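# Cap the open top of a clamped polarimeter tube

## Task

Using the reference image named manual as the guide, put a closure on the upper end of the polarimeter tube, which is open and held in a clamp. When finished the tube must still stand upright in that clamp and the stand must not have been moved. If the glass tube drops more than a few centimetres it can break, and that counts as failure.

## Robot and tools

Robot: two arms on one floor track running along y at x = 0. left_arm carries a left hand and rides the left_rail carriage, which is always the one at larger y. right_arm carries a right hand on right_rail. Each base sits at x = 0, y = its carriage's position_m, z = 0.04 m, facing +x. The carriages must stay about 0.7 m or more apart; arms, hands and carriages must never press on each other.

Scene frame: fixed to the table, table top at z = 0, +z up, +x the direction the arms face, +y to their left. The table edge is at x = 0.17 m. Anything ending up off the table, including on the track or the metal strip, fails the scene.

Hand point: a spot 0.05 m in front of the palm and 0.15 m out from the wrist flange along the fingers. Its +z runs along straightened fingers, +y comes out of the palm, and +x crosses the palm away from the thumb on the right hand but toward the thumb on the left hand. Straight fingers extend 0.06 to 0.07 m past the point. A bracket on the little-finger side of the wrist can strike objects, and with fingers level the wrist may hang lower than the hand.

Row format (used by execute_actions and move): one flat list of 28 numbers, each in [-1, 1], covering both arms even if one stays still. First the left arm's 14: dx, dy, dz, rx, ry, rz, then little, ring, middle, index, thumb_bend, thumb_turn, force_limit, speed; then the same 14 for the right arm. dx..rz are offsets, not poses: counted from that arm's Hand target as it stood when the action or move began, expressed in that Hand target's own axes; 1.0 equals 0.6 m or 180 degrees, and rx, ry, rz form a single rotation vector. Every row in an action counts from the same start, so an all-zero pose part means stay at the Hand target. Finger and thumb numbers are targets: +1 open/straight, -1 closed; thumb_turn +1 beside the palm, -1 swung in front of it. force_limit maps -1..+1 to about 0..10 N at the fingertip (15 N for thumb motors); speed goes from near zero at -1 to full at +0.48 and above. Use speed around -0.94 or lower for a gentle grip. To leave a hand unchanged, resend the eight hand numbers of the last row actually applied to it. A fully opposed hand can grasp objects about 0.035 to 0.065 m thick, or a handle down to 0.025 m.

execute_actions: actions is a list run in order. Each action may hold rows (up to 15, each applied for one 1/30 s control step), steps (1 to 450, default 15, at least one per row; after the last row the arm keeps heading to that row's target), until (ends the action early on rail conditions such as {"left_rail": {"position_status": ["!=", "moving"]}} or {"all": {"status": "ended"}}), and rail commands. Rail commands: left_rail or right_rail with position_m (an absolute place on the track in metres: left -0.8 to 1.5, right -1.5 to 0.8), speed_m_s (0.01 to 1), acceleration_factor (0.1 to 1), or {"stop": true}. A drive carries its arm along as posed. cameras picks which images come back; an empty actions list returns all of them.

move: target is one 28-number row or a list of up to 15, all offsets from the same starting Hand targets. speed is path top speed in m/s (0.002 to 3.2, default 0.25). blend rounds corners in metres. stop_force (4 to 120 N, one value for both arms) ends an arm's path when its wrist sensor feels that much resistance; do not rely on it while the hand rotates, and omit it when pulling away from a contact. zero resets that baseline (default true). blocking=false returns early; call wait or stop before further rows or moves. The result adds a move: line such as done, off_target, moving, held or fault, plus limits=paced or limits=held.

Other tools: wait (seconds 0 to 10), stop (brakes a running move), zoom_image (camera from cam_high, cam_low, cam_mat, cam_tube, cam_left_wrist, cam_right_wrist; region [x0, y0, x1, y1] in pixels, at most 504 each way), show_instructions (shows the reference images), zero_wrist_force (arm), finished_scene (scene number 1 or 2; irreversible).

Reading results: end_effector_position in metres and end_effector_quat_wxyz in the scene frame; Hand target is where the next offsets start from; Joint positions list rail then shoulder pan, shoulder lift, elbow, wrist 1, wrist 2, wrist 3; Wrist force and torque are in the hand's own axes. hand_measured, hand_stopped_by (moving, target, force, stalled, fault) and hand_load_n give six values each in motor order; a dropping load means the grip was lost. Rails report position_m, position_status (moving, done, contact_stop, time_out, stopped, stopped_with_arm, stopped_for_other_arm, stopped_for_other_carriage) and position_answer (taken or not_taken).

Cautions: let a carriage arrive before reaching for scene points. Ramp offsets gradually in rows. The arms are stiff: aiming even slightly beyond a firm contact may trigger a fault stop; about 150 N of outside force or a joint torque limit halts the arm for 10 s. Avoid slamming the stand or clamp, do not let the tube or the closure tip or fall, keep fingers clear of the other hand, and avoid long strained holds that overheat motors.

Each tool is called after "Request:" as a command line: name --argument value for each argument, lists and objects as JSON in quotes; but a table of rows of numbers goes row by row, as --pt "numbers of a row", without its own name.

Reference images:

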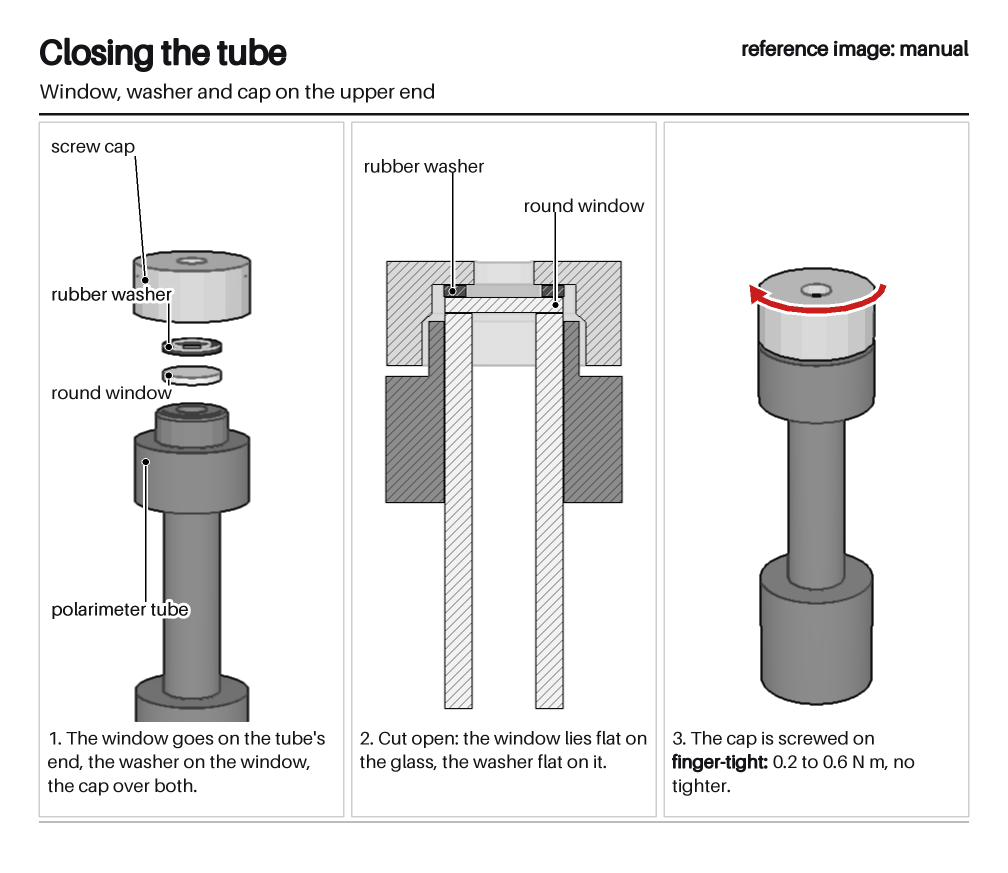

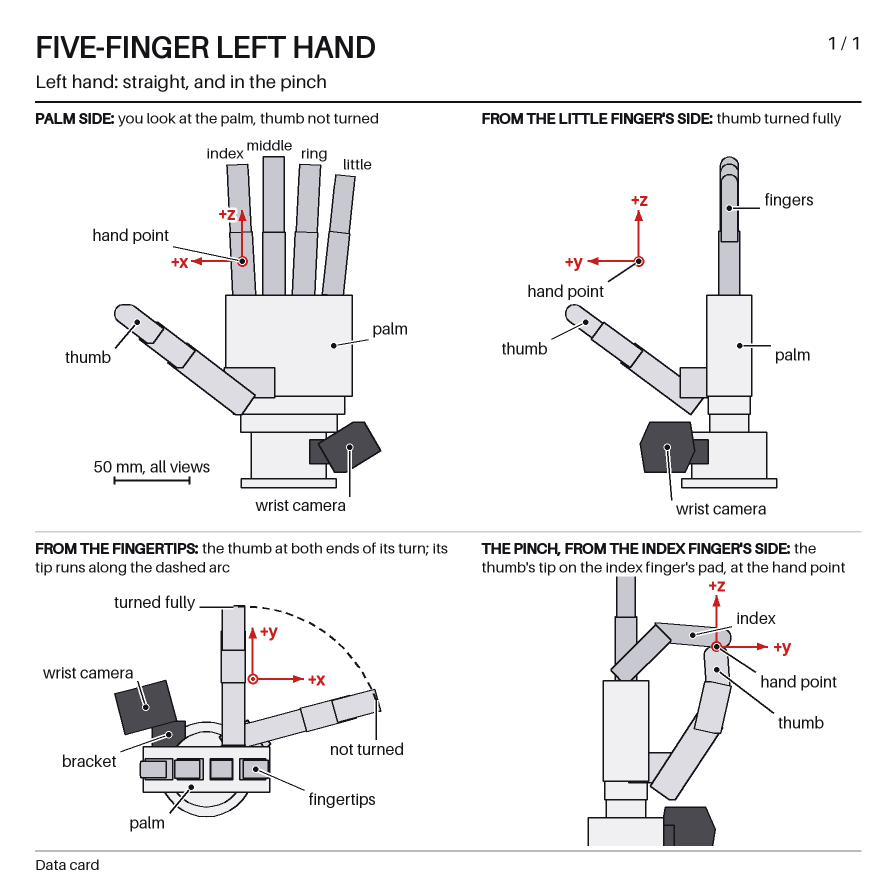

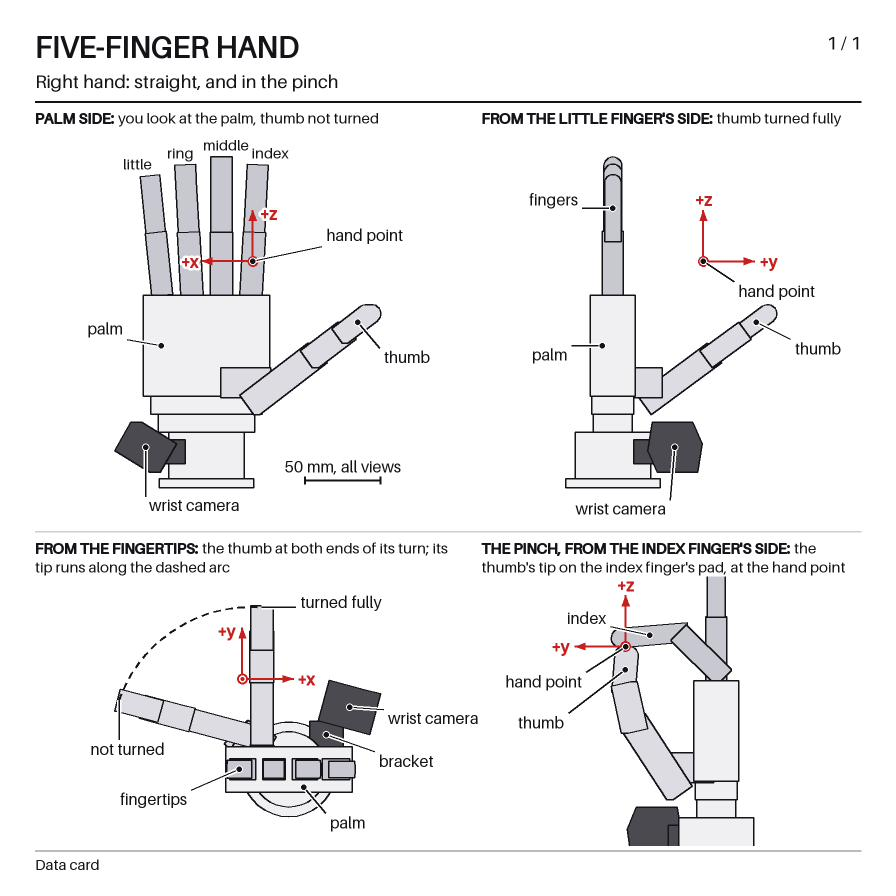

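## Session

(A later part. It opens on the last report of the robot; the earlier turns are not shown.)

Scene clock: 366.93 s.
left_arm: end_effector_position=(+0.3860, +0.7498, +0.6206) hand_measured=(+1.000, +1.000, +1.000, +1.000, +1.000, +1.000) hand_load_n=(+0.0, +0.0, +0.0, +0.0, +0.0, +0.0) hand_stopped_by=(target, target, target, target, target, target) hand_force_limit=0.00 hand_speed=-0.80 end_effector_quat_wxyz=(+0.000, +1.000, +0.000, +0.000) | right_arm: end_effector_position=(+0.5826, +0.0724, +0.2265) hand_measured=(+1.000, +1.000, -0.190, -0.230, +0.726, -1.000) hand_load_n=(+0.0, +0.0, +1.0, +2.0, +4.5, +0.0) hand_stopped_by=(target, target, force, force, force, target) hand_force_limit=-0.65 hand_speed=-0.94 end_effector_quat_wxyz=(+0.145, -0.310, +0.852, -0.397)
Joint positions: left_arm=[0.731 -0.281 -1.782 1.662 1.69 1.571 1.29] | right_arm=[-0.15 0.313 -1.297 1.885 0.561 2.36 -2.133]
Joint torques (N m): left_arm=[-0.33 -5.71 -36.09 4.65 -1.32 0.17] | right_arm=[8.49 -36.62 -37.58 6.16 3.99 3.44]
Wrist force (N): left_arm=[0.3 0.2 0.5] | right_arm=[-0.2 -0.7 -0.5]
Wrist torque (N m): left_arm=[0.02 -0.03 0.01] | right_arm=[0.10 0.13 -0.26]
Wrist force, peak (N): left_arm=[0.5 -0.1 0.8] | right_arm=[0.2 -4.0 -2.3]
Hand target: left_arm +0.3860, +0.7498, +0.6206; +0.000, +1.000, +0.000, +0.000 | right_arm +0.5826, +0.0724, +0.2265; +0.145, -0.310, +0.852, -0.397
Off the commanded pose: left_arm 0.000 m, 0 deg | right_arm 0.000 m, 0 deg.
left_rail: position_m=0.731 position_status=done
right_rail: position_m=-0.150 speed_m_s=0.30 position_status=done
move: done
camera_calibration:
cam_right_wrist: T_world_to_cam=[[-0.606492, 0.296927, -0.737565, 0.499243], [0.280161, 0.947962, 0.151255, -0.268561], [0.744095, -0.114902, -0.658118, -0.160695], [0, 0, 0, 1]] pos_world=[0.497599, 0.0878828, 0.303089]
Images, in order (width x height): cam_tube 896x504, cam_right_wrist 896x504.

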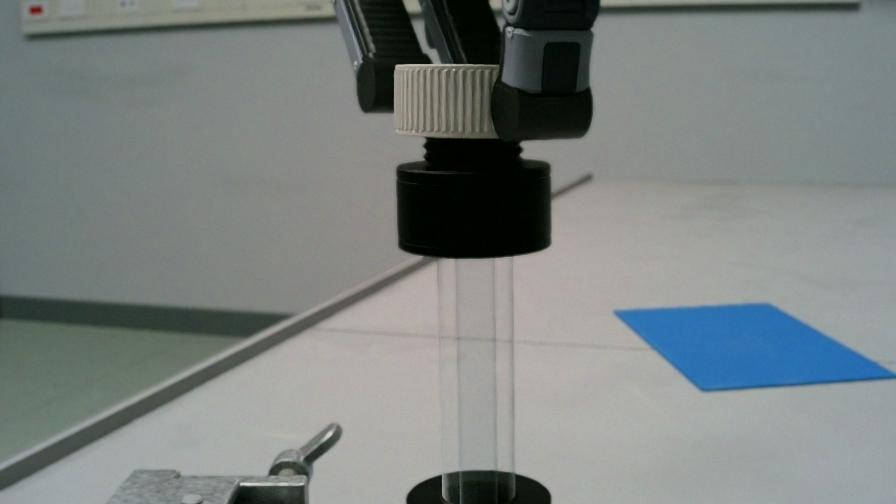

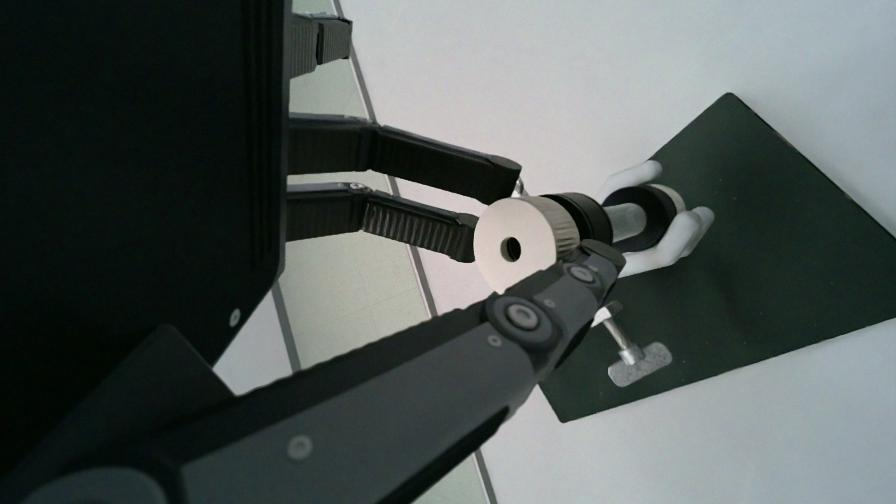

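Request:
move --target '[0,0,0,0,0,0,1,1,1,1,1,1,0,-0.8, 0.008748,-0.001572,0.001873,0,0.06383,0.05358,1,1,-0.3,-0.4,0.48,-1,-0.65,-0.94]' --speed 0.1 --cameras '["cam_tube","cam_high"]'

Request:
zoom_image --camera "cam_tube" --region '[390, 60, 510, 145]'

Scene clock: 373.23 s.
left_arm: end_effector_position=(+0.3860, +0.7498, +0.6206) hand_measured=(+1.000, +1.000, +1.000, +1.000, +1.000, +1.000) hand_load_n=(+0.0, +0.0, +0.0, +0.0, +0.0, +0.0) hand_stopped_by=(target, target, target, target, target, target) hand_force_limit=0.00 hand_speed=-0.80 end_effector_quat_wxyz=(+0.000, +1.000, +0.000, +0.000) | right_arm: end_effector_position=(+0.5795, +0.0679, +0.2265) hand_measured=(+1.000, +1.000, -0.190, -0.230, +0.726, -1.000) hand_load_n=(+0.0, +0.0, +1.0, +2.0, +5.0, +0.0) hand_stopped_by=(target, target, force, force, force, target) hand_force_limit=-0.65 hand_speed=-0.94 end_effector_quat_wxyz=(+0.092, -0.196, +0.885, -0.413)
Joint positions: left_arm=[0.731 -0.281 -1.782 1.662 1.69 1.571 1.29] | right_arm=[-0.15 0.34 -1.193 1.813 0.836 2.438 -1.72]
Joint torques (N m): left_arm=[1.77 -6.29 -36.14 4.72 -1.38 0.24] | right_arm=[8.66 -38.89 -36.29 6.65 4.03 2.87]
Wrist force (N): left_arm=[0.4 0.1 0.0] | right_arm=[0.2 -0.5 -0.8]
Wrist torque (N m): left_arm=[0.02 -0.05 0.02] | right_arm=[0.13 0.04 -0.20]
Wrist force, peak (N): left_arm=[0.8 0.1 0.5] | right_arm=[-0.5 -1.4 -0.5]
Hand target: left_arm +0.3860, +0.7498, +0.6206; +0.000, +1.000, +0.000, +0.000 | right_arm +0.5795, +0.0679, +0.2265; +0.092, -0.196, +0.885, -0.413
Off the commanded pose: left_arm 0.000 m, 0 deg | right_arm 0.000 m, 0 deg.
left_rail: position_m=0.731 position_status=done
right_rail: position_m=-0.150 speed_m_s=0.30 position_status=done
move: done
Images, in order (width x height): cam_high 896x504, cam_tube 896x504.

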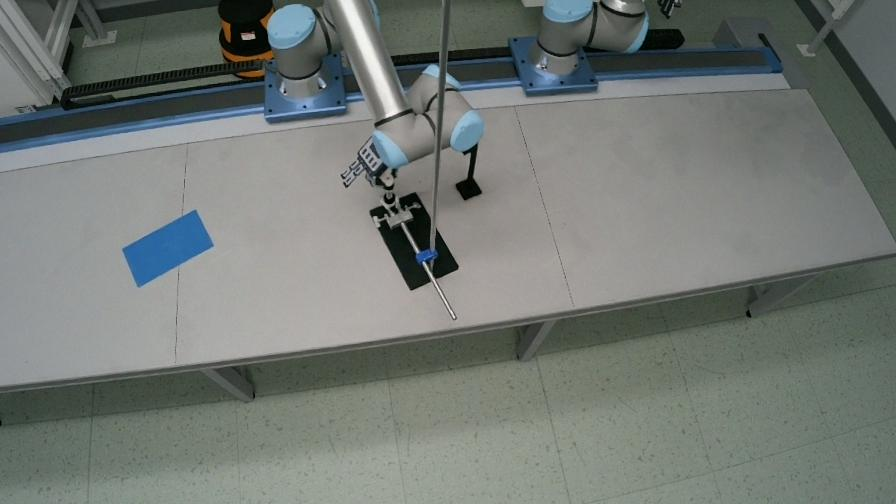

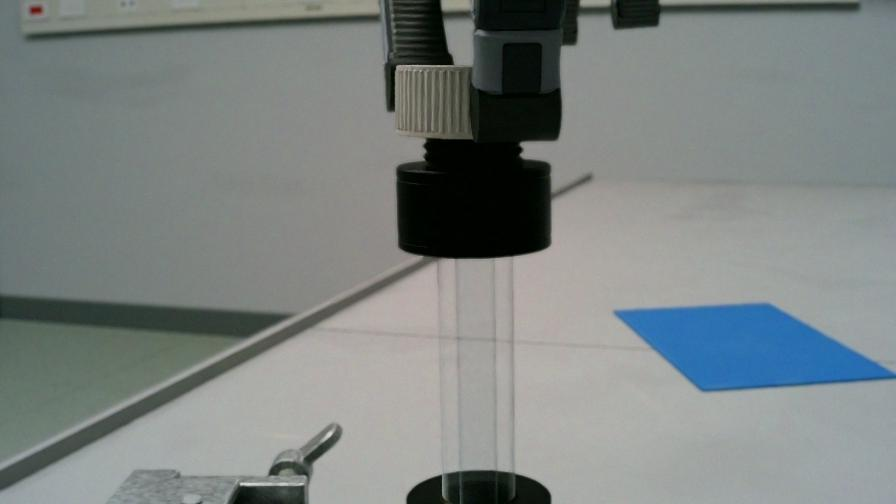

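Scaled by 4.200.

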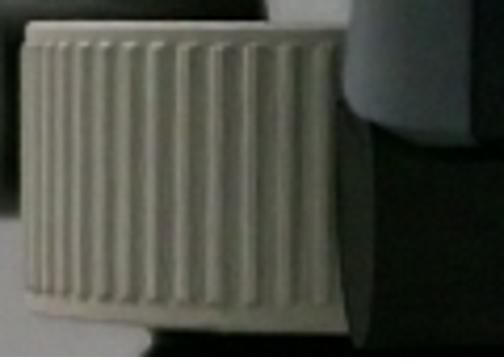

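Request:
move --pt "0 0 0 0 0 0 1 1 1 1 1 1 0 -0.8 0.008748 -0.001466 0.001962 0 0.06383 0.05358 1 1 -0.3 -0.4 0.48 -1 -0.65 -0.94" --pt "0 0 0 0 0 0 1 1 1 1 1 1 0 -0.8 0.01783 -0.001424 0.00213 0 0.12767 0.10717 1 1 -0.3 -0.4 0.48 -1 -0.65 -0.94" --speed 0.15 --blend '[0.001,0]' --cameras '["cam_tube","cam_high"]'

Request:
zoom_image --camera "cam_tube" --region '[385, 50, 565, 185]'

Scene clock: 377.90 s.
left_arm: end_effector_position=(+0.3860, +0.7498, +0.6206) hand_measured=(+1.000, +1.000, +1.000, +1.000, +1.000, +1.000) hand_load_n=(+0.0, +0.0, +0.0, +0.0, +0.0, +0.0) hand_stopped_by=(target, target, target, target, target, target) hand_force_limit=0.00 hand_speed=-0.80 end_effector_quat_wxyz=(+0.000, +1.000, +0.000, +0.000) | right_arm: end_effector_position=(+0.5704, +0.0620, +0.2263) hand_measured=(+1.000, +1.000, -0.190, -0.230, +0.726, -1.000) hand_load_n=(+0.0, +0.5, +1.0, +1.5, +5.0, +0.5) hand_stopped_by=(target, target, force, force, force, target) hand_force_limit=-0.65 hand_speed=-0.94 end_effector_quat_wxyz=(-0.018, +0.040, +0.905, -0.422)
Joint positions: left_arm=[0.731 -0.281 -1.782 1.662 1.69 1.571 1.29] | right_arm=[-0.15 0.339 -1.039 1.715 1.352 2.343 -0.956]
Joint torques (N m): left_arm=[2.61 -5.53 -36.01 4.81 -1.31 0.21] | right_arm=[-12.5 -47.96 -34.2 6.63 -1.49 2.62]
Wrist force (N): left_arm=[0.5 -0.1 0.3] | right_arm=[-1.8 -2.0 -1.6]
Wrist torque (N m): left_arm=[-0.03 -0.06 0.04] | right_arm=[-0.05 0.19 -0.26]
Wrist force, peak (N): left_arm=[0.7 0.1 0.7] | right_arm=[-2.0 -2.6 -1.1]
Hand target: left_arm +0.3860, +0.7498, +0.6206; +0.000, +1.000, +0.000, +0.000 | right_arm +0.5704, +0.0620, +0.2263; -0.018, +0.040, +0.905, -0.422
Off the commanded pose: left_arm 0.000 m, 0 deg | right_arm 0.000 m, 0 deg.
left_rail: position_m=0.731 position_status=done
right_rail: position_m=-0.150 speed_m_s=0.30 position_status=done
move: done
Images, in order (width x height): cam_high 896x504, cam_tube 896x504.

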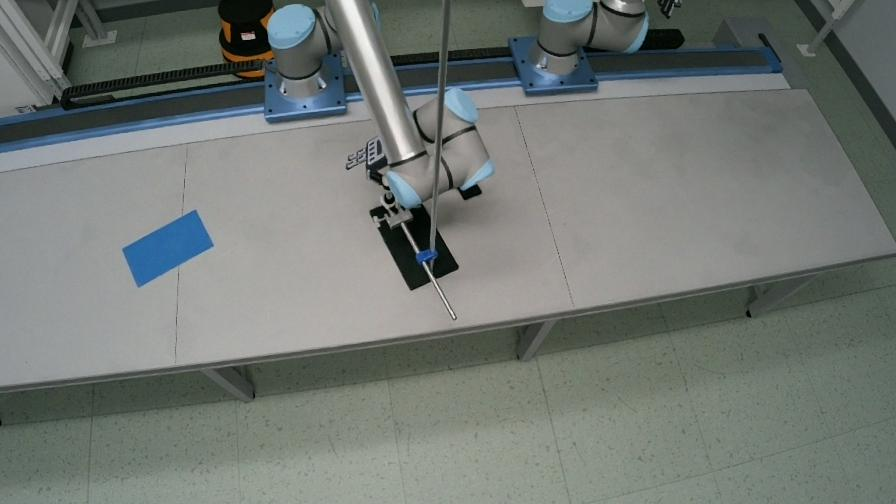

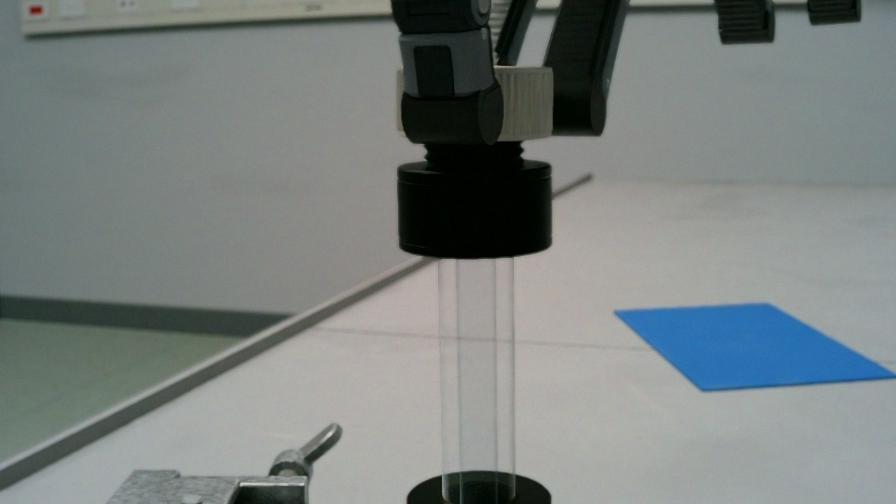

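Scaled by 2.800.

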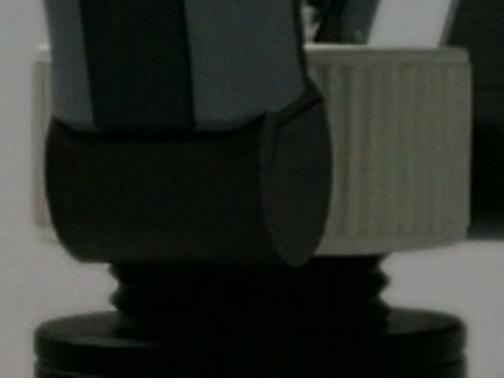

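Request:
zoom_image --camera "cam_high" --region '[350, 80, 510, 270]'

Scaled by 2.653.

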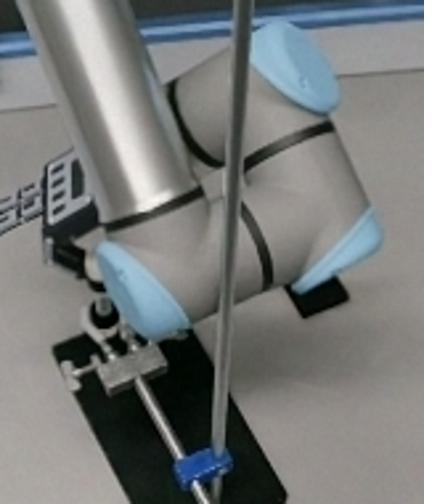

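Request:
execute_actions --actions '[{"rows":[[0,0,0,0,0,0,1,1,1,1,1,1,0,-0.8, 0,0,0,0,0,0,1,1,-0.3,-0.22,1,-1,-0.35,-0.88]],"steps":45}]' --cameras '["cam_tube"]'

Request:
zoom_image --camera "cam_tube" --region '[385, 50, 565, 185]'

Scene clock: 382.37 s.
left_arm: end_effector_position=(+0.3860, +0.7498, +0.6206) hand_measured=(+1.000, +1.000, +1.000, +1.000, +1.000, +1.000) hand_load_n=(+0.0, +0.0, +0.5, +0.0, +0.0, +0.0) hand_stopped_by=(target, target, target, target, target, target) hand_force_limit=0.00 hand_speed=-0.80 end_effector_quat_wxyz=(+0.000, +1.000, +0.000, +0.000) | right_arm: end_effector_position=(+0.5704, +0.0620, +0.2263) hand_measured=(+1.000, +1.000, -0.190, -0.220, +1.000, -1.000) hand_load_n=(+0.0, +0.0, +0.0, +0.0, +0.0, +0.0) hand_stopped_by=(target, target, force, target, target, target) hand_force_limit=-0.35 hand_speed=-0.88 end_effector_quat_wxyz=(-0.018, +0.040, +0.905, -0.422)
Joint positions: left_arm=[0.731 -0.281 -1.782 1.662 1.69 1.571 1.29] | right_arm=[-0.15 0.339 -1.039 1.715 1.352 2.343 -0.956]
Joint torques (N m): left_arm=[1.28 -4.96 -36.58 4.65 -1.22 0.27] | right_arm=[-9.5 -55.98 -35.86 6.89 1.5 3.4]
Wrist force (N): left_arm=[0.2 -0.3 0.0] | right_arm=[-0.5 -0.5 0.8]
Wrist torque (N m): left_arm=[-0.03 -0.04 0.03] | right_arm=[0.03 0.13 -0.24]
Wrist force, peak (N): left_arm=[1.0 0.0 0.5] | right_arm=[-1.5 -2.5 -2.0]
Hand target: left_arm +0.3860, +0.7498, +0.6206; +0.000, +1.000, +0.000, +0.000 | right_arm +0.5704, +0.0620, +0.2263; -0.018, +0.040, +0.905, -0.422
Off the commanded pose: left_arm 0.000 m, 0 deg | right_arm 0.000 m, 0 deg.
left_rail: position_m=0.731 position_status=done
right_rail: position_m=-0.150 speed_m_s=0.30 position_status=done
Images, in order (width x height): cam_tube 896x504.

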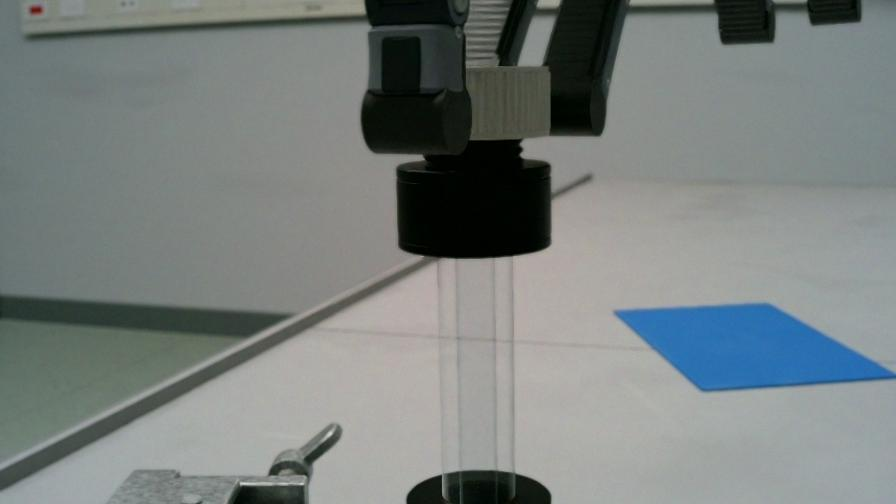

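Scaled by 2.800.

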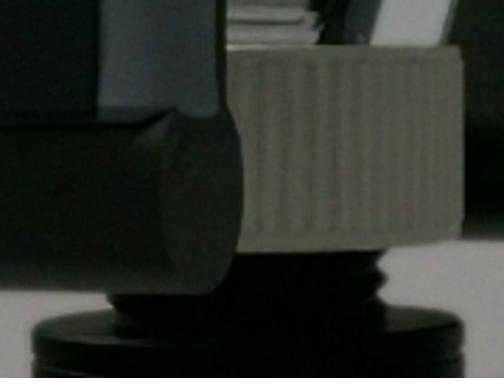

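Request:
move --pt "0 0 0 0 0 0 1 1 1 1 1 1 0 -0.8 0 -0.004287 0.005107 0 0 0 1 1 -0.3 -0.22 1 -1 -0.35 -0.88" --pt "0 0 0 0 0 0 1 1 1 1 1 1 0 -0.8 -0.017502 0.003439 -0.004097 0 -0.12767 -0.10717 1 1 -0.3 -0.22 1 -1 -0.35 -0.88" --pt "0 0 0 0 0 0 1 1 1 1 1 1 0 -0.8 -0.026652 0.015755 -0.018768 0 -0.25533 -0.21433 1 1 -0.3 -0.22 1 -1 -0.35 -0.88" --pt "0 0 0 0 0 0 1 1 1 1 1 1 0 -0.8 -0.025 0.029364 -0.034981 0 -0.383 -0.3215 1 1 -0.3 -0.22 1 -1 -0.35 -0.88" --pt "0 0 0 0 0 0 1 1 1 1 1 1 0 -0.8 -0.012985 0.040617 -0.048387 0 -0.51067 -0.42867 1 1 -0.3 -0.22 1 -1 -0.35 -0.88" --pt "0 0 0 0 0 0 1 1 1 1 1 1 0 -0.8 0.006168 0.046501 -0.055396 0 -0.63833 -0.53583 1 1 -0.3 -0.22 1 -1 -0.35 -0.88" --pt "0 0 0 0 0 0 1 1 1 1 1 1 0 -0.8 0.027333 0.045439 -0.054131 0 -0.766 -0.643 1 1 -0.3 -0.22 1 -1 -0.35 -0.88" --pt "0 0 0 0 0 0 1 1 1 1 1 1 0 -0.8 0.044835 0.037713 -0.044927 0 -0.89367 -0.75017 1 1 -0.3 -0.22 1 -1 -0.35 -0.88" --pt "0 0 0 0 0 0 1 1 1 1 1 1 0 -0.8 0.050672 0.031943 -0.038054 0 -0.9575 -0.80375 1 1 -0.3 -0.22 1 -1 -0.35 -0.88" --speed '[0.03,0.4,0.4,0.4,0.4,0.4,0.4,0.4,0.3]' --blend '[0.001,0.002,0.002,0.002,0.002,0.002,0.002,0.002,0]' --cameras '["cam_tube","cam_right_wrist","cam_high"]'

Request:
zoom_image --camera "cam_tube" --region '[385, 50, 565, 185]'

Scene clock: 389.47 s.
left_arm: end_effector_position=(+0.3860, +0.7498, +0.6206) hand_measured=(+1.000, +1.000, +1.000, +1.000, +1.000, +1.000) hand_load_n=(+0.0, +0.0, +0.0, +0.0, +0.0, +0.0) hand_stopped_by=(target, target, target, target, target, target) hand_force_limit=0.00 hand_speed=-0.80 end_effector_quat_wxyz=(+0.000, +1.000, +0.000, +0.000) | right_arm: end_effector_position=(+0.5428, +0.0943, +0.2263) hand_measured=(+1.000, +1.000, -0.190, -0.220, +1.000, -1.000) hand_load_n=(+0.0, +0.0, +0.0, +0.0, +0.0, +0.0) hand_stopped_by=(target, target, force, target, target, target) hand_force_limit=-0.35 hand_speed=-0.88 end_effector_quat_wxyz=(-0.397, +0.852, +0.310, -0.144)
Joint positions: left_arm=[0.731 -0.281 -1.782 1.662 1.69 1.571 1.29] | right_arm=[-0.15 -0.055 -1.014 1.724 1.545 0.978 -5.682]
Joint torques (N m): left_arm=[1.8 -6.58 -36.13 4.73 -1.46 -0.05] | right_arm=[8.55 -49.13 -34.39 6.45 1.65 -3.44]
Wrist force (N): left_arm=[0.4 0.1 0.2] | right_arm=[0.0 -0.3 0.8]
Wrist torque (N m): left_arm=[0.02 -0.05 0.02] | right_arm=[0.01 0.01 0.04]
Wrist force, peak (N): left_arm=[0.7 -0.3 0.6] | right_arm=[-0.8 0.0 1.3]
Hand target: left_arm +0.3860, +0.7498, +0.6206; +0.000, +1.000, +0.000, +0.000 | right_arm +0.5427, +0.0943, +0.2263; -0.397, +0.852, +0.310, -0.144
Off the commanded pose: left_arm 0.000 m, 0 deg | right_arm 0.000 m, 0 deg.
left_rail: position_m=0.731 position_status=done
right_rail: position_m=-0.150 speed_m_s=0.30 position_status=done
move: done
camera_calibration:
cam_right_wrist: T_world_to_cam=[[0.607188, -0.297362, -0.736817, -0.134414], [-0.280675, -0.947815, 0.15122, 0.204942], [-0.743333, 0.114987, -0.658964, 0.657125], [0, 0, 0, 1]] pos_world=[0.6276, 0.0787166, 0.302992]
Images, in order (width x height): cam_high 896x504, cam_tube 896x504, cam_right_wrist 896x504.

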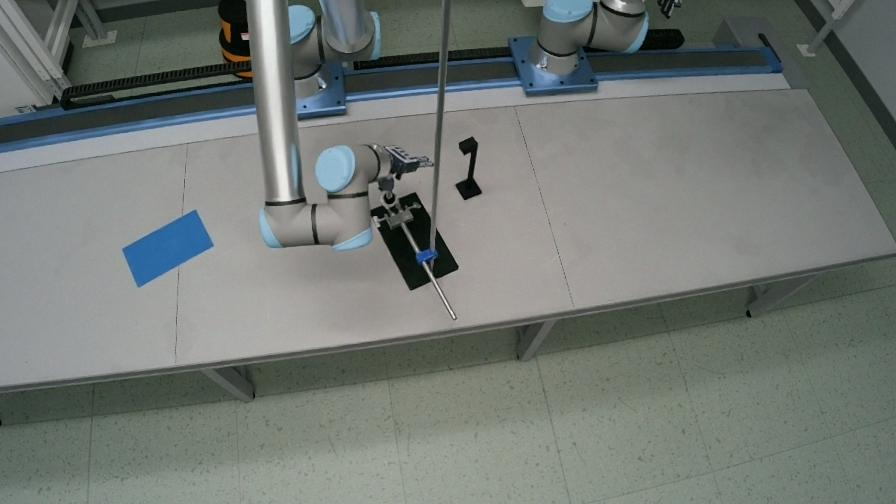

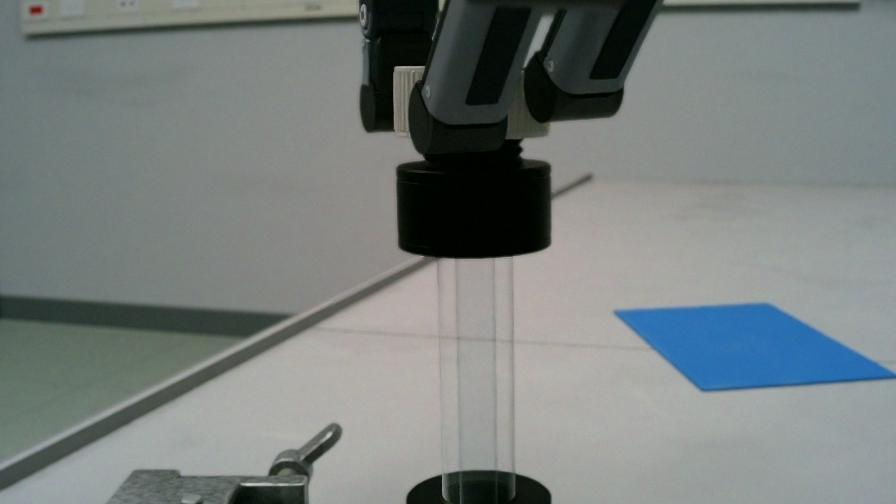

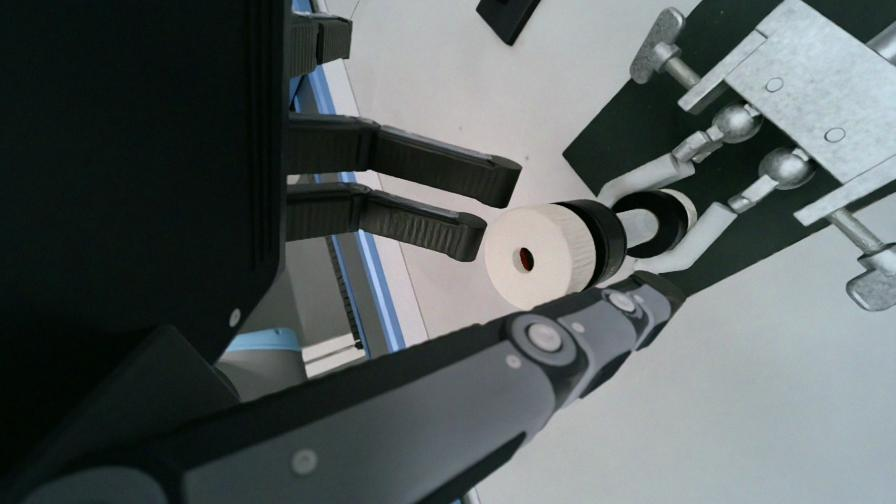

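Scaled by 2.800.

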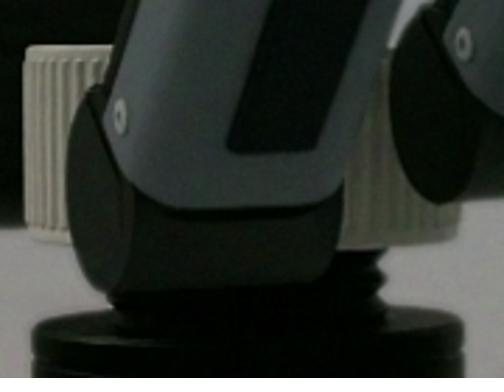

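Request:
move --target '[0,0,0,0,0,0,1,1,1,1,1,1,0,-0.8, 0,0.00467,-0.004785,0,0,0,1,1,-0.3,-0.22,1,-1,-0.35,-0.92]' --speed 0.02

Request:
execute_actions --actions '[{"rows":[[0,0,0,0,0,0,1,1,1,1,1,1,0,-0.8, 0,0,0,0,0,0,1,1,-0.3,-0.22,0.5,-1,-0.35,-0.92]],"steps":75}]' --cameras '["cam_tube","cam_right_wrist"]'

Request:
zoom_image --camera "cam_tube" --region '[385, 50, 565, 185]'

Scene clock: 391.23 s.
left_arm: end_effector_position=(+0.3860, +0.7498, +0.6206) hand_measured=(+1.000, +1.000, +1.000, +1.000, +1.000, +1.000) hand_load_n=(+0.0, +0.0, +0.0, +0.0, +0.5, +0.0) hand_stopped_by=(target, target, target, target, target, target) hand_force_limit=0.00 hand_speed=-0.80 end_effector_quat_wxyz=(+0.000, +1.000, +0.000, +0.000) | right_arm: end_effector_position=(+0.5452, +0.0914, +0.2260) hand_measured=(+1.000, +1.000, -0.190, -0.220, +1.000, -1.000) hand_load_n=(+0.0, +0.0, +0.0, +0.0, +0.0, +0.0) hand_stopped_by=(target, target, force, target, target, target) hand_force_limit=-0.35 hand_speed=-0.92 end_effector_quat_wxyz=(-0.397, +0.852, +0.310, -0.144)
Joint positions: left_arm=[0.731 -0.281 -1.782 1.662 1.69 1.571 1.29] | right_arm=[-0.15 -0.06 -1.012 1.72 1.548 0.981 -5.687]
Joint torques (N m): left_arm=[0.03 -5.81 -36.43 4.83 -1.33 -0.05] | right_arm=[-10.11 -54.88 -35.53 6.51 1.92 -3.83]
Wrist force (N): left_arm=[0.3 0.1 0.1] | right_arm=[-0.3 -0.1 0.7]
Wrist torque (N m): left_arm=[0.01 -0.04 0.02] | right_arm=[0.05 0.08 0.02]
Wrist force, peak (N): left_arm=[0.9 0.2 0.5] | right_arm=[-0.3 0.2 1.1]
Hand target: left_arm +0.3860, +0.7498, +0.6206; +0.000, +1.000, +0.000, +0.000 | right_arm +0.5453, +0.0912, +0.2260; -0.397, +0.852, +0.310, -0.144
Off the commanded pose: left_arm 0.000 m, 0 deg | right_arm 0.000 m, 0 deg.
left_rail: position_m=0.731 position_status=done
right_rail: position_m=-0.150 speed_m_s=0.30 position_status=done
move: done

Scene clock: 393.93 s.
left_arm: end_effector_position=(+0.3860, +0.7498, +0.6206) hand_measured=(+1.000, +1.000, +1.000, +1.000, +1.000, +1.000) hand_load_n=(+0.0, +0.0, +0.0, +0.0, +0.0, +0.0) hand_stopped_by=(target, target, target, target, target, target) hand_force_limit=0.00 hand_speed=-0.80 end_effector_quat_wxyz=(+0.000, +1.000, +0.000, +0.000) | right_arm: end_effector_position=(+0.5453, +0.0912, +0.2260) hand_measured=(+1.000, +1.000, -0.190, -0.220, +0.734, -1.000) hand_load_n=(+0.0, +0.0, +0.0, +0.0, +5.0, +0.5) hand_stopped_by=(target, target, force, target, force, target) hand_force_limit=-0.35 hand_speed=-0.92 end_effector_quat_wxyz=(-0.397, +0.852, +0.310, -0.144)
Joint positions: left_arm=[0.731 -0.281 -1.782 1.662 1.69 1.571 1.29] | right_arm=[-0.15 -0.06 -1.011 1.72 1.548 0.981 -5.687]
Joint torques (N m): left_arm=[3.83 -4.46 -36.78 4.5 -1.27 -0.03] | right_arm=[-8.61 -51.03 -30.77 6.73 0.54 -3.85]
Wrist force (N): left_arm=[0.4 0.1 0.2] | right_arm=[-0.4 2.3 -2.4]
Wrist torque (N m): left_arm=[0.01 -0.06 0.02] | right_arm=[-0.03 0.08 0.05]
Wrist force, peak (N): left_arm=[1.0 0.0 0.7] | right_arm=[-0.7 1.6 -3.5]
Hand target: left_arm +0.3860, +0.7498, +0.6206; +0.000, +1.000, +0.000, +0.000 | right_arm +0.5453, +0.0912, +0.2260; -0.397, +0.852, +0.310, -0.144
Off the commanded pose: left_arm 0.000 m, 0 deg | right_arm 0.000 m, 0 deg.
left_rail: position_m=0.731 position_status=done
right_rail: position_m=-0.150 speed_m_s=0.30 position_status=done
camera_calibration:
cam_right_wrist: T_world_to_cam=[[0.60733, -0.297114, -0.7368, -0.137219], [-0.280301, -0.947929, 0.151204, 0.202652], [-0.743358, 0.114695, -0.658986, 0.65925], [0, 0, 0, 1]] pos_world=[0.6302, 0.0757176, 0.302692]
Images, in order (width x height): cam_tube 896x504, cam_right_wrist 896x504.

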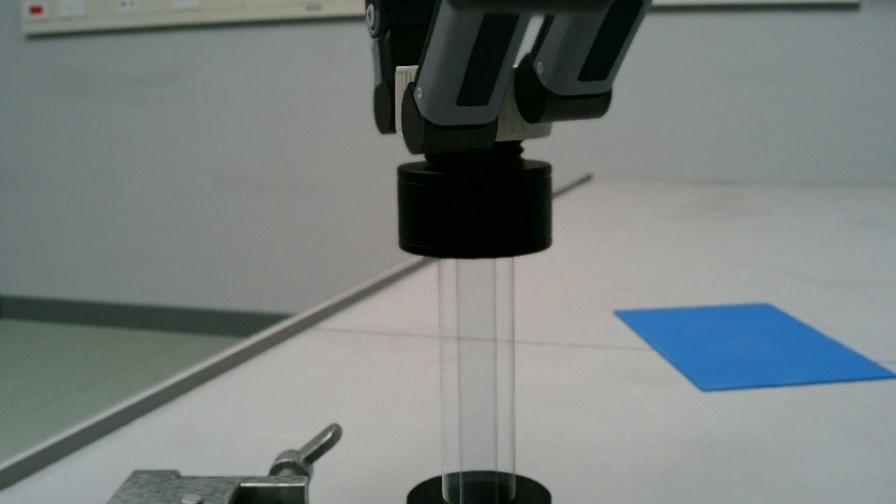

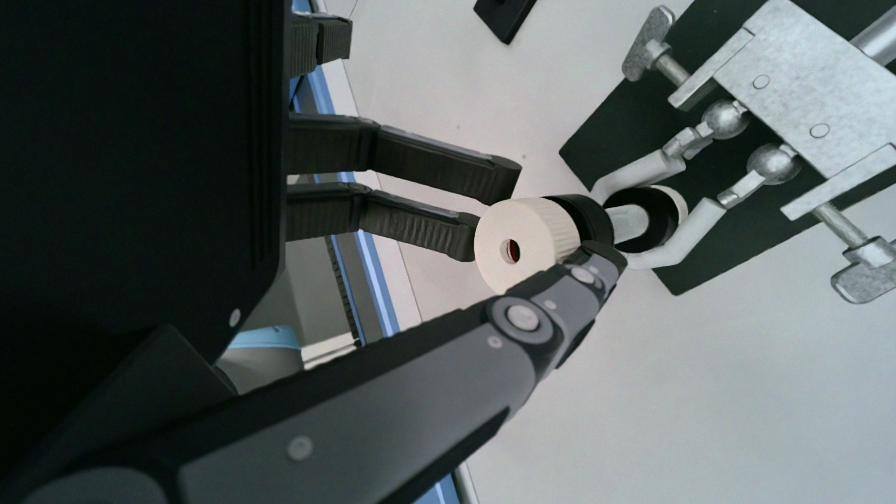

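Scaled by 2.800.

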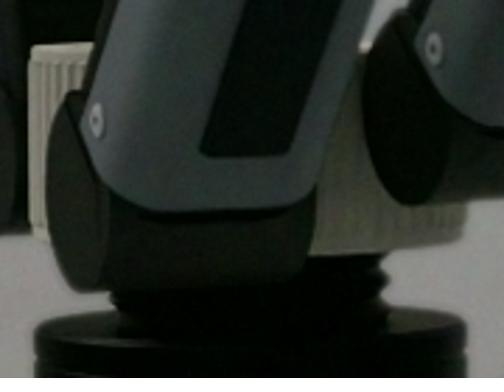

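Request:
move --target '[0,0,0,0,0,0,1,1,1,1,1,1,0,-0.8, 0,0.00075,-0.000894,0,0,0,1,1,-0.3,-0.22,0.5,-1,-0.35,-0.94]' --speed 0.01

Request:
execute_actions --actions '[{"rows":[[0,0,0,0,0,0,1,1,1,1,1,1,0,-0.8, 0,0,0,0,0,0,1,1,-0.3,-0.4,0.5,-1,-0.65,-0.94]],"steps":25},{"rows":[[0,0,0,0,0,0,1,1,1,1,1,1,0,-0.8, 0,0,0,0,0,0,1,1,-0.3,-0.4,0.46,-1,-0.3,-0.94]],"steps":25}]' --cameras '["cam_tube"]'

Request:
zoom_image --camera "cam_tube" --region '[385, 50, 565, 185]'

Scene clock: 395.07 s.
left_arm: end_effector_position=(+0.3860, +0.7498, +0.6206) hand_measured=(+1.000, +1.000, +1.000, +1.000, +1.000, +1.000) hand_load_n=(+0.0, +0.0, +0.0, +0.0, +0.0, +0.0) hand_stopped_by=(target, target, target, target, target, target) hand_force_limit=0.00 hand_speed=-0.80 end_effector_quat_wxyz=(+0.000, +1.000, +0.000, +0.000) | right_arm: end_effector_position=(+0.5457, +0.0907, +0.2260) hand_measured=(+1.000, +1.000, -0.190, -0.220, +0.734, -1.000) hand_load_n=(+0.0, +0.0, +0.5, +0.0, +2.0, +0.0) hand_stopped_by=(target, target, force, target, force, target) hand_force_limit=-0.35 hand_speed=-0.94 end_effector_quat_wxyz=(-0.397, +0.852, +0.310, -0.144)
Joint positions: left_arm=[0.731 -0.281 -1.782 1.662 1.69 1.571 1.29] | right_arm=[-0.15 -0.061 -1.011 1.719 1.549 0.982 -5.688]
Joint torques (N m): left_arm=[2.6 -5.53 -36.87 4.99 -1.27 -0.06] | right_arm=[-11.54 -50.75 -33.19 7.18 1.99 -3.47]
Wrist force (N): left_arm=[0.6 0.2 0.4] | right_arm=[0.0 0.7 -0.2]
Wrist torque (N m): left_arm=[0.02 -0.08 0.03] | right_arm=[0.03 0.05 0.04]
Wrist force, peak (N): left_arm=[0.8 0.3 0.5] | right_arm=[-0.6 1.6 -3.3]
Hand target: left_arm +0.3860, +0.7498, +0.6206; +0.000, +1.000, +0.000, +0.000 | right_arm +0.5458, +0.0907, +0.2260; -0.397, +0.852, +0.310, -0.144
Off the commanded pose: left_arm 0.000 m, 0 deg | right_arm 0.000 m, 0 deg.
left_rail: position_m=0.731 position_status=done
right_rail: position_m=-0.150 speed_m_s=0.30 position_status=done
move: done

Scene clock: 396.93 s.
left_arm: end_effector_position=(+0.3860, +0.7498, +0.6206) hand_measured=(+1.000, +1.000, +1.000, +1.000, +1.000, +1.000) hand_load_n=(+0.0, +0.0, +0.5, +0.0, +0.0, +0.0) hand_stopped_by=(target, target, target, target, target, target) hand_force_limit=0.00 hand_speed=-0.80 end_effector_quat_wxyz=(+0.000, +1.000, +0.000, +0.000) | right_arm: end_effector_position=(+0.5458, +0.0907, +0.2260) hand_measured=(+1.000, +1.000, -0.190, -0.230, +0.726, -1.000) hand_load_n=(+0.0, +0.0, +0.5, +2.5, +5.5, -0.5) hand_stopped_by=(target, target, force, force, force, target) hand_force_limit=-0.30 hand_speed=-0.94 end_effector_quat_wxyz=(-0.397, +0.852, +0.310, -0.144)
Joint positions: left_arm=[0.731 -0.281 -1.782 1.662 1.69 1.571 1.29] | right_arm=[-0.15 -0.061 -1.011 1.719 1.549 0.982 -5.688]
Joint torques (N m): left_arm=[2.7 -4.71 -36.79 4.84 -1.45 0.11] | right_arm=[-13.07 -50.35 -32.47 7.03 1.26 -3.56]
Wrist force (N): left_arm=[0.9 0.2 0.3] | right_arm=[0.2 0.7 0.3]
Wrist torque (N m): left_arm=[0.03 -0.13 0.05] | right_arm=[-0.01 0.04 0.03]
Wrist force, peak (N): left_arm=[0.9 -0.2 0.5] | right_arm=[0.2 0.1 1.0]
Hand target: left_arm +0.3860, +0.7498, +0.6206; +0.000, +1.000, +0.000, +0.000 | right_arm +0.5458, +0.0907, +0.2260; -0.397, +0.852, +0.310, -0.144
Off the commanded pose: left_arm 0.000 m, 0 deg | right_arm 0.000 m, 0 deg.
left_rail: position_m=0.731 position_status=done
right_rail: position_m=-0.150 speed_m_s=0.30 position_status=done
Images, in order (width x height): cam_tube 896x504.

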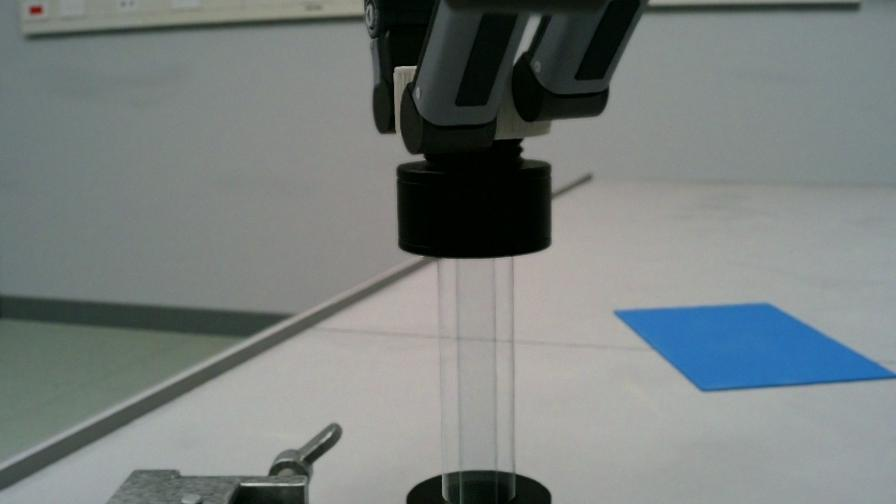

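Scaled by 2.800.

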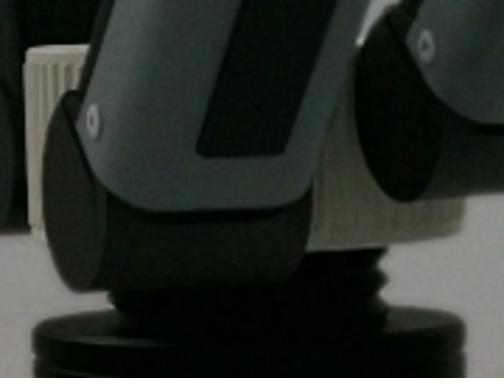

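Request:
move --pt "0 0 0 0 0 0 1 1 1 1 1 1 0 -0.8 0.008748 -0.001572 0.001873 0 0.06383 0.05358 1 1 -0.3 -0.4 0.46 -1 -0.3 -0.94" --pt "0 0 0 0 0 0 1 1 1 1 1 1 0 -0.8 0.01783 -0.001638 0.001951 0 0.12767 0.10717 1 1 -0.3 -0.4 0.46 -1 -0.3 -0.94" --pt "0 0 0 0 0 0 1 1 1 1 1 1 0 -0.8 0.02663 -0.000186 0.000222 0 0.1915 0.16075 1 1 -0.3 -0.4 0.46 -1 -0.3 -0.94" --speed 0.2 --blend '[0.001,0.001,0]' --cameras '["cam_tube"]'

Request:
zoom_image --camera "cam_tube" --region '[385, 50, 565, 185]'

Scene clock: 400.20 s.
left_arm: end_effector_position=(+0.3860, +0.7498, +0.6206) hand_measured=(+1.000, +1.000, +1.000, +1.000, +1.000, +1.000) hand_load_n=(+0.0, +0.0, +0.0, +0.0, +0.0, +0.0) hand_stopped_by=(target, target, target, target, target, target) hand_force_limit=0.00 hand_speed=-0.80 end_effector_quat_wxyz=(+0.000, +1.000, +0.000, +0.000) | right_arm: end_effector_position=(+0.5579, +0.1011, +0.2260) hand_measured=(+1.000, +1.000, -0.190, -0.230, +0.726, -1.000) hand_load_n=(+0.0, +0.0, +0.5, +3.0, +5.5, -0.5) hand_stopped_by=(target, target, force, force, force, target) hand_force_limit=-0.30 hand_speed=-0.94 end_effector_quat_wxyz=(-0.422, +0.906, -0.039, +0.019)
Joint positions: left_arm=[0.731 -0.281 -1.782 1.662 1.69 1.571 1.29] | right_arm=[-0.15 -0.161 -1.193 1.867 0.985 0.702 -4.828]
Joint torques (N m): left_arm=[1.49 -5.39 -36.3 4.8 -1.16 -0.19] | right_arm=[3.45 -70.9 -20.46 1.86 0.9 3.65]
Wrist force (N): left_arm=[0.5 -0.1 0.2] | right_arm=[0.3 1.0 -0.4]
Wrist torque (N m): left_arm=[-0.03 -0.07 0.04] | right_arm=[0.08 -0.02 -0.21]
Wrist force, peak (N): left_arm=[0.8 -0.1 0.3] | right_arm=[-1.2 3.2 1.3]
Hand target: left_arm +0.3860, +0.7498, +0.6206; +0.000, +1.000, +0.000, +0.000 | right_arm +0.5579, +0.1011, +0.2260; -0.422, +0.906, -0.039, +0.019
Off the commanded pose: left_arm 0.000 m, 0 deg | right_arm 0.000 m, 0 deg.
left_rail: position_m=0.731 position_status=done
right_rail: position_m=-0.150 speed_m_s=0.30 position_status=done
move: done
Images, in order (width x height): cam_tube 896x504.

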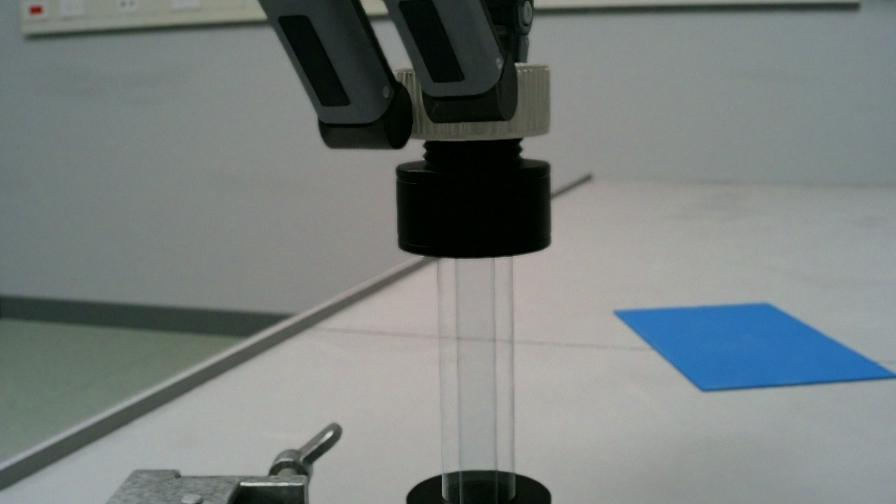

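Scaled by 2.800.

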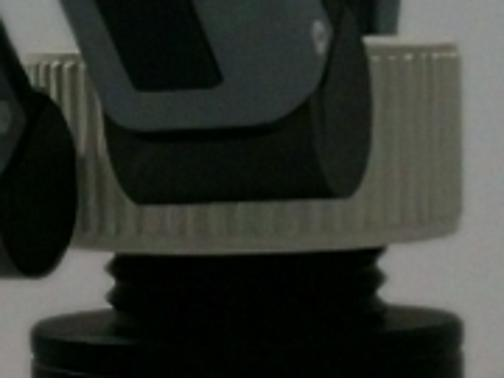

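Request:
move --pt "0 0 0 0 0 0 1 1 1 1 1 1 0 -0.8 0.008748 -0.001466 0.001962 0 0.06383 0.05358 1 1 -0.3 -0.4 0.46 -1 -0.3 -0.94" --pt "0 0 0 0 0 0 1 1 1 1 1 1 0 -0.8 0.01783 -0.001424 0.00213 0 0.12767 0.10717 1 1 -0.3 -0.4 0.46 -1 -0.3 -0.94" --pt "0 0 0 0 0 0 1 1 1 1 1 1 0 -0.8 0.02663 0.000133 0.00049 0 0.1915 0.16075 1 1 -0.3 -0.4 0.46 -1 -0.3 -0.94" --pt "0 0 0 0 0 0 1 1 1 1 1 1 0 -0.8 0.034545 0.003104 -0.002833 0 0.25533 0.21433 1 1 -0.3 -0.4 0.46 -1 -0.3 -0.94" --pt "0 0 0 0 0 0 1 1 1 1 1 1 0 -0.8 0.041038 0.007295 -0.00761 0 0.31917 0.26792 1 1 -0.3 -0.4 0.46 -1 -0.3 -0.94" --pt "0 0 0 0 0 0 1 1 1 1 1 1 0 -0.8 0.045667 0.012427 -0.013508 0 0.383 0.3215 1 1 -0.3 -0.4 0.46 -1 -0.3 -0.94" --pt "0 0 0 0 0 0 1 1 1 1 1 1 0 -0.8 0.048112 0.018158 -0.020119 0 0.44683 0.37508 1 1 -0.3 -0.4 0.46 -1 -0.3 -0.94" --pt "0 0 0 0 0 0 1 1 1 1 1 1 0 -0.8 0.048212 0.024105 -0.026988 0 0.51067 0.42867 1 1 -0.3 -0.4 0.46 -1 -0.3 -0.94" --speed 0.22 --blend '[0.001,0.001,0.001,0.001,0.001,0.001,0.001,0]' --cameras '["cam_tube"]'

Request:
zoom_image --camera "cam_tube" --region '[385, 50, 565, 185]'

Scene clock: 406.40 s.
left_arm: end_effector_position=(+0.3860, +0.7498, +0.6206) hand_measured=(+1.000, +1.000, +1.000, +1.000, +1.000, +1.000) hand_load_n=(+0.0, +0.0, +0.0, +0.0, +0.0, +0.0) hand_stopped_by=(target, target, target, target, target, target) hand_force_limit=0.00 hand_speed=-0.80 end_effector_quat_wxyz=(+0.000, +1.000, +0.000, +0.000) | right_arm: end_effector_position=(+0.5848, +0.0770, +0.2254) hand_measured=(+1.000, +1.000, -0.190, -0.230, +0.726, -1.000) hand_load_n=(+0.0, +0.0, +0.0, +2.0, +6.0, -1.5) hand_stopped_by=(target, target, force, force, force, target) hand_force_limit=-0.30 hand_speed=-0.94 end_effector_quat_wxyz=(+0.195, -0.419, +0.804, -0.375)
Joint positions: left_arm=[0.731 -0.281 -1.782 1.662 1.69 1.571 1.29] | right_arm=[-0.15 0.264 -1.395 1.964 0.349 2.199 -2.486]
Joint torques (N m): left_arm=[1.19 -6.28 -36.62 4.69 -1.48 0.01] | right_arm=[7.06 -25.34 -39.86 4.37 3.39 2.8]
Wrist force (N): left_arm=[0.3 0.1 0.2] | right_arm=[1.5 0.0 -2.4]
Wrist torque (N m): left_arm=[0.01 -0.04 0.02] | right_arm=[0.05 0.04 -0.22]
Wrist force, peak (N): left_arm=[1.0 0.2 0.5] | right_arm=[-2.0 4.3 2.2]
Hand target: left_arm +0.3860, +0.7498, +0.6206; +0.000, +1.000, +0.000, +0.000 | right_arm +0.5848, +0.0770, +0.2254; +0.195, -0.418, +0.804, -0.375
Off the commanded pose: left_arm 0.000 m, 0 deg | right_arm 0.000 m, 0 deg.
left_rail: position_m=0.731 position_status=done
right_rail: position_m=-0.150 speed_m_s=0.30 position_status=done
move: done
Images, in order (width x height): cam_tube 896x504.

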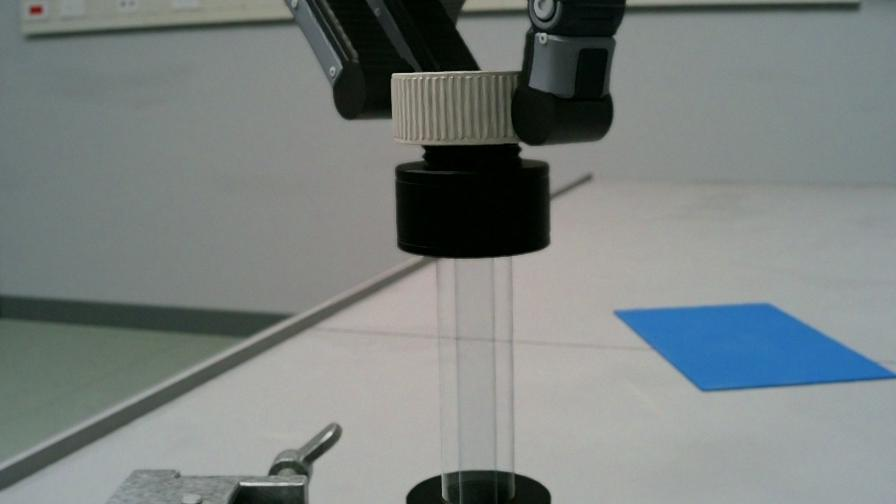

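Scaled by 2.800.

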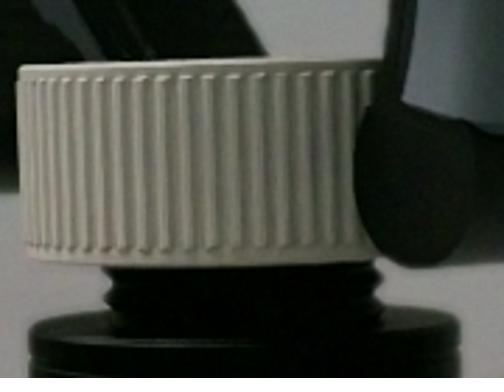

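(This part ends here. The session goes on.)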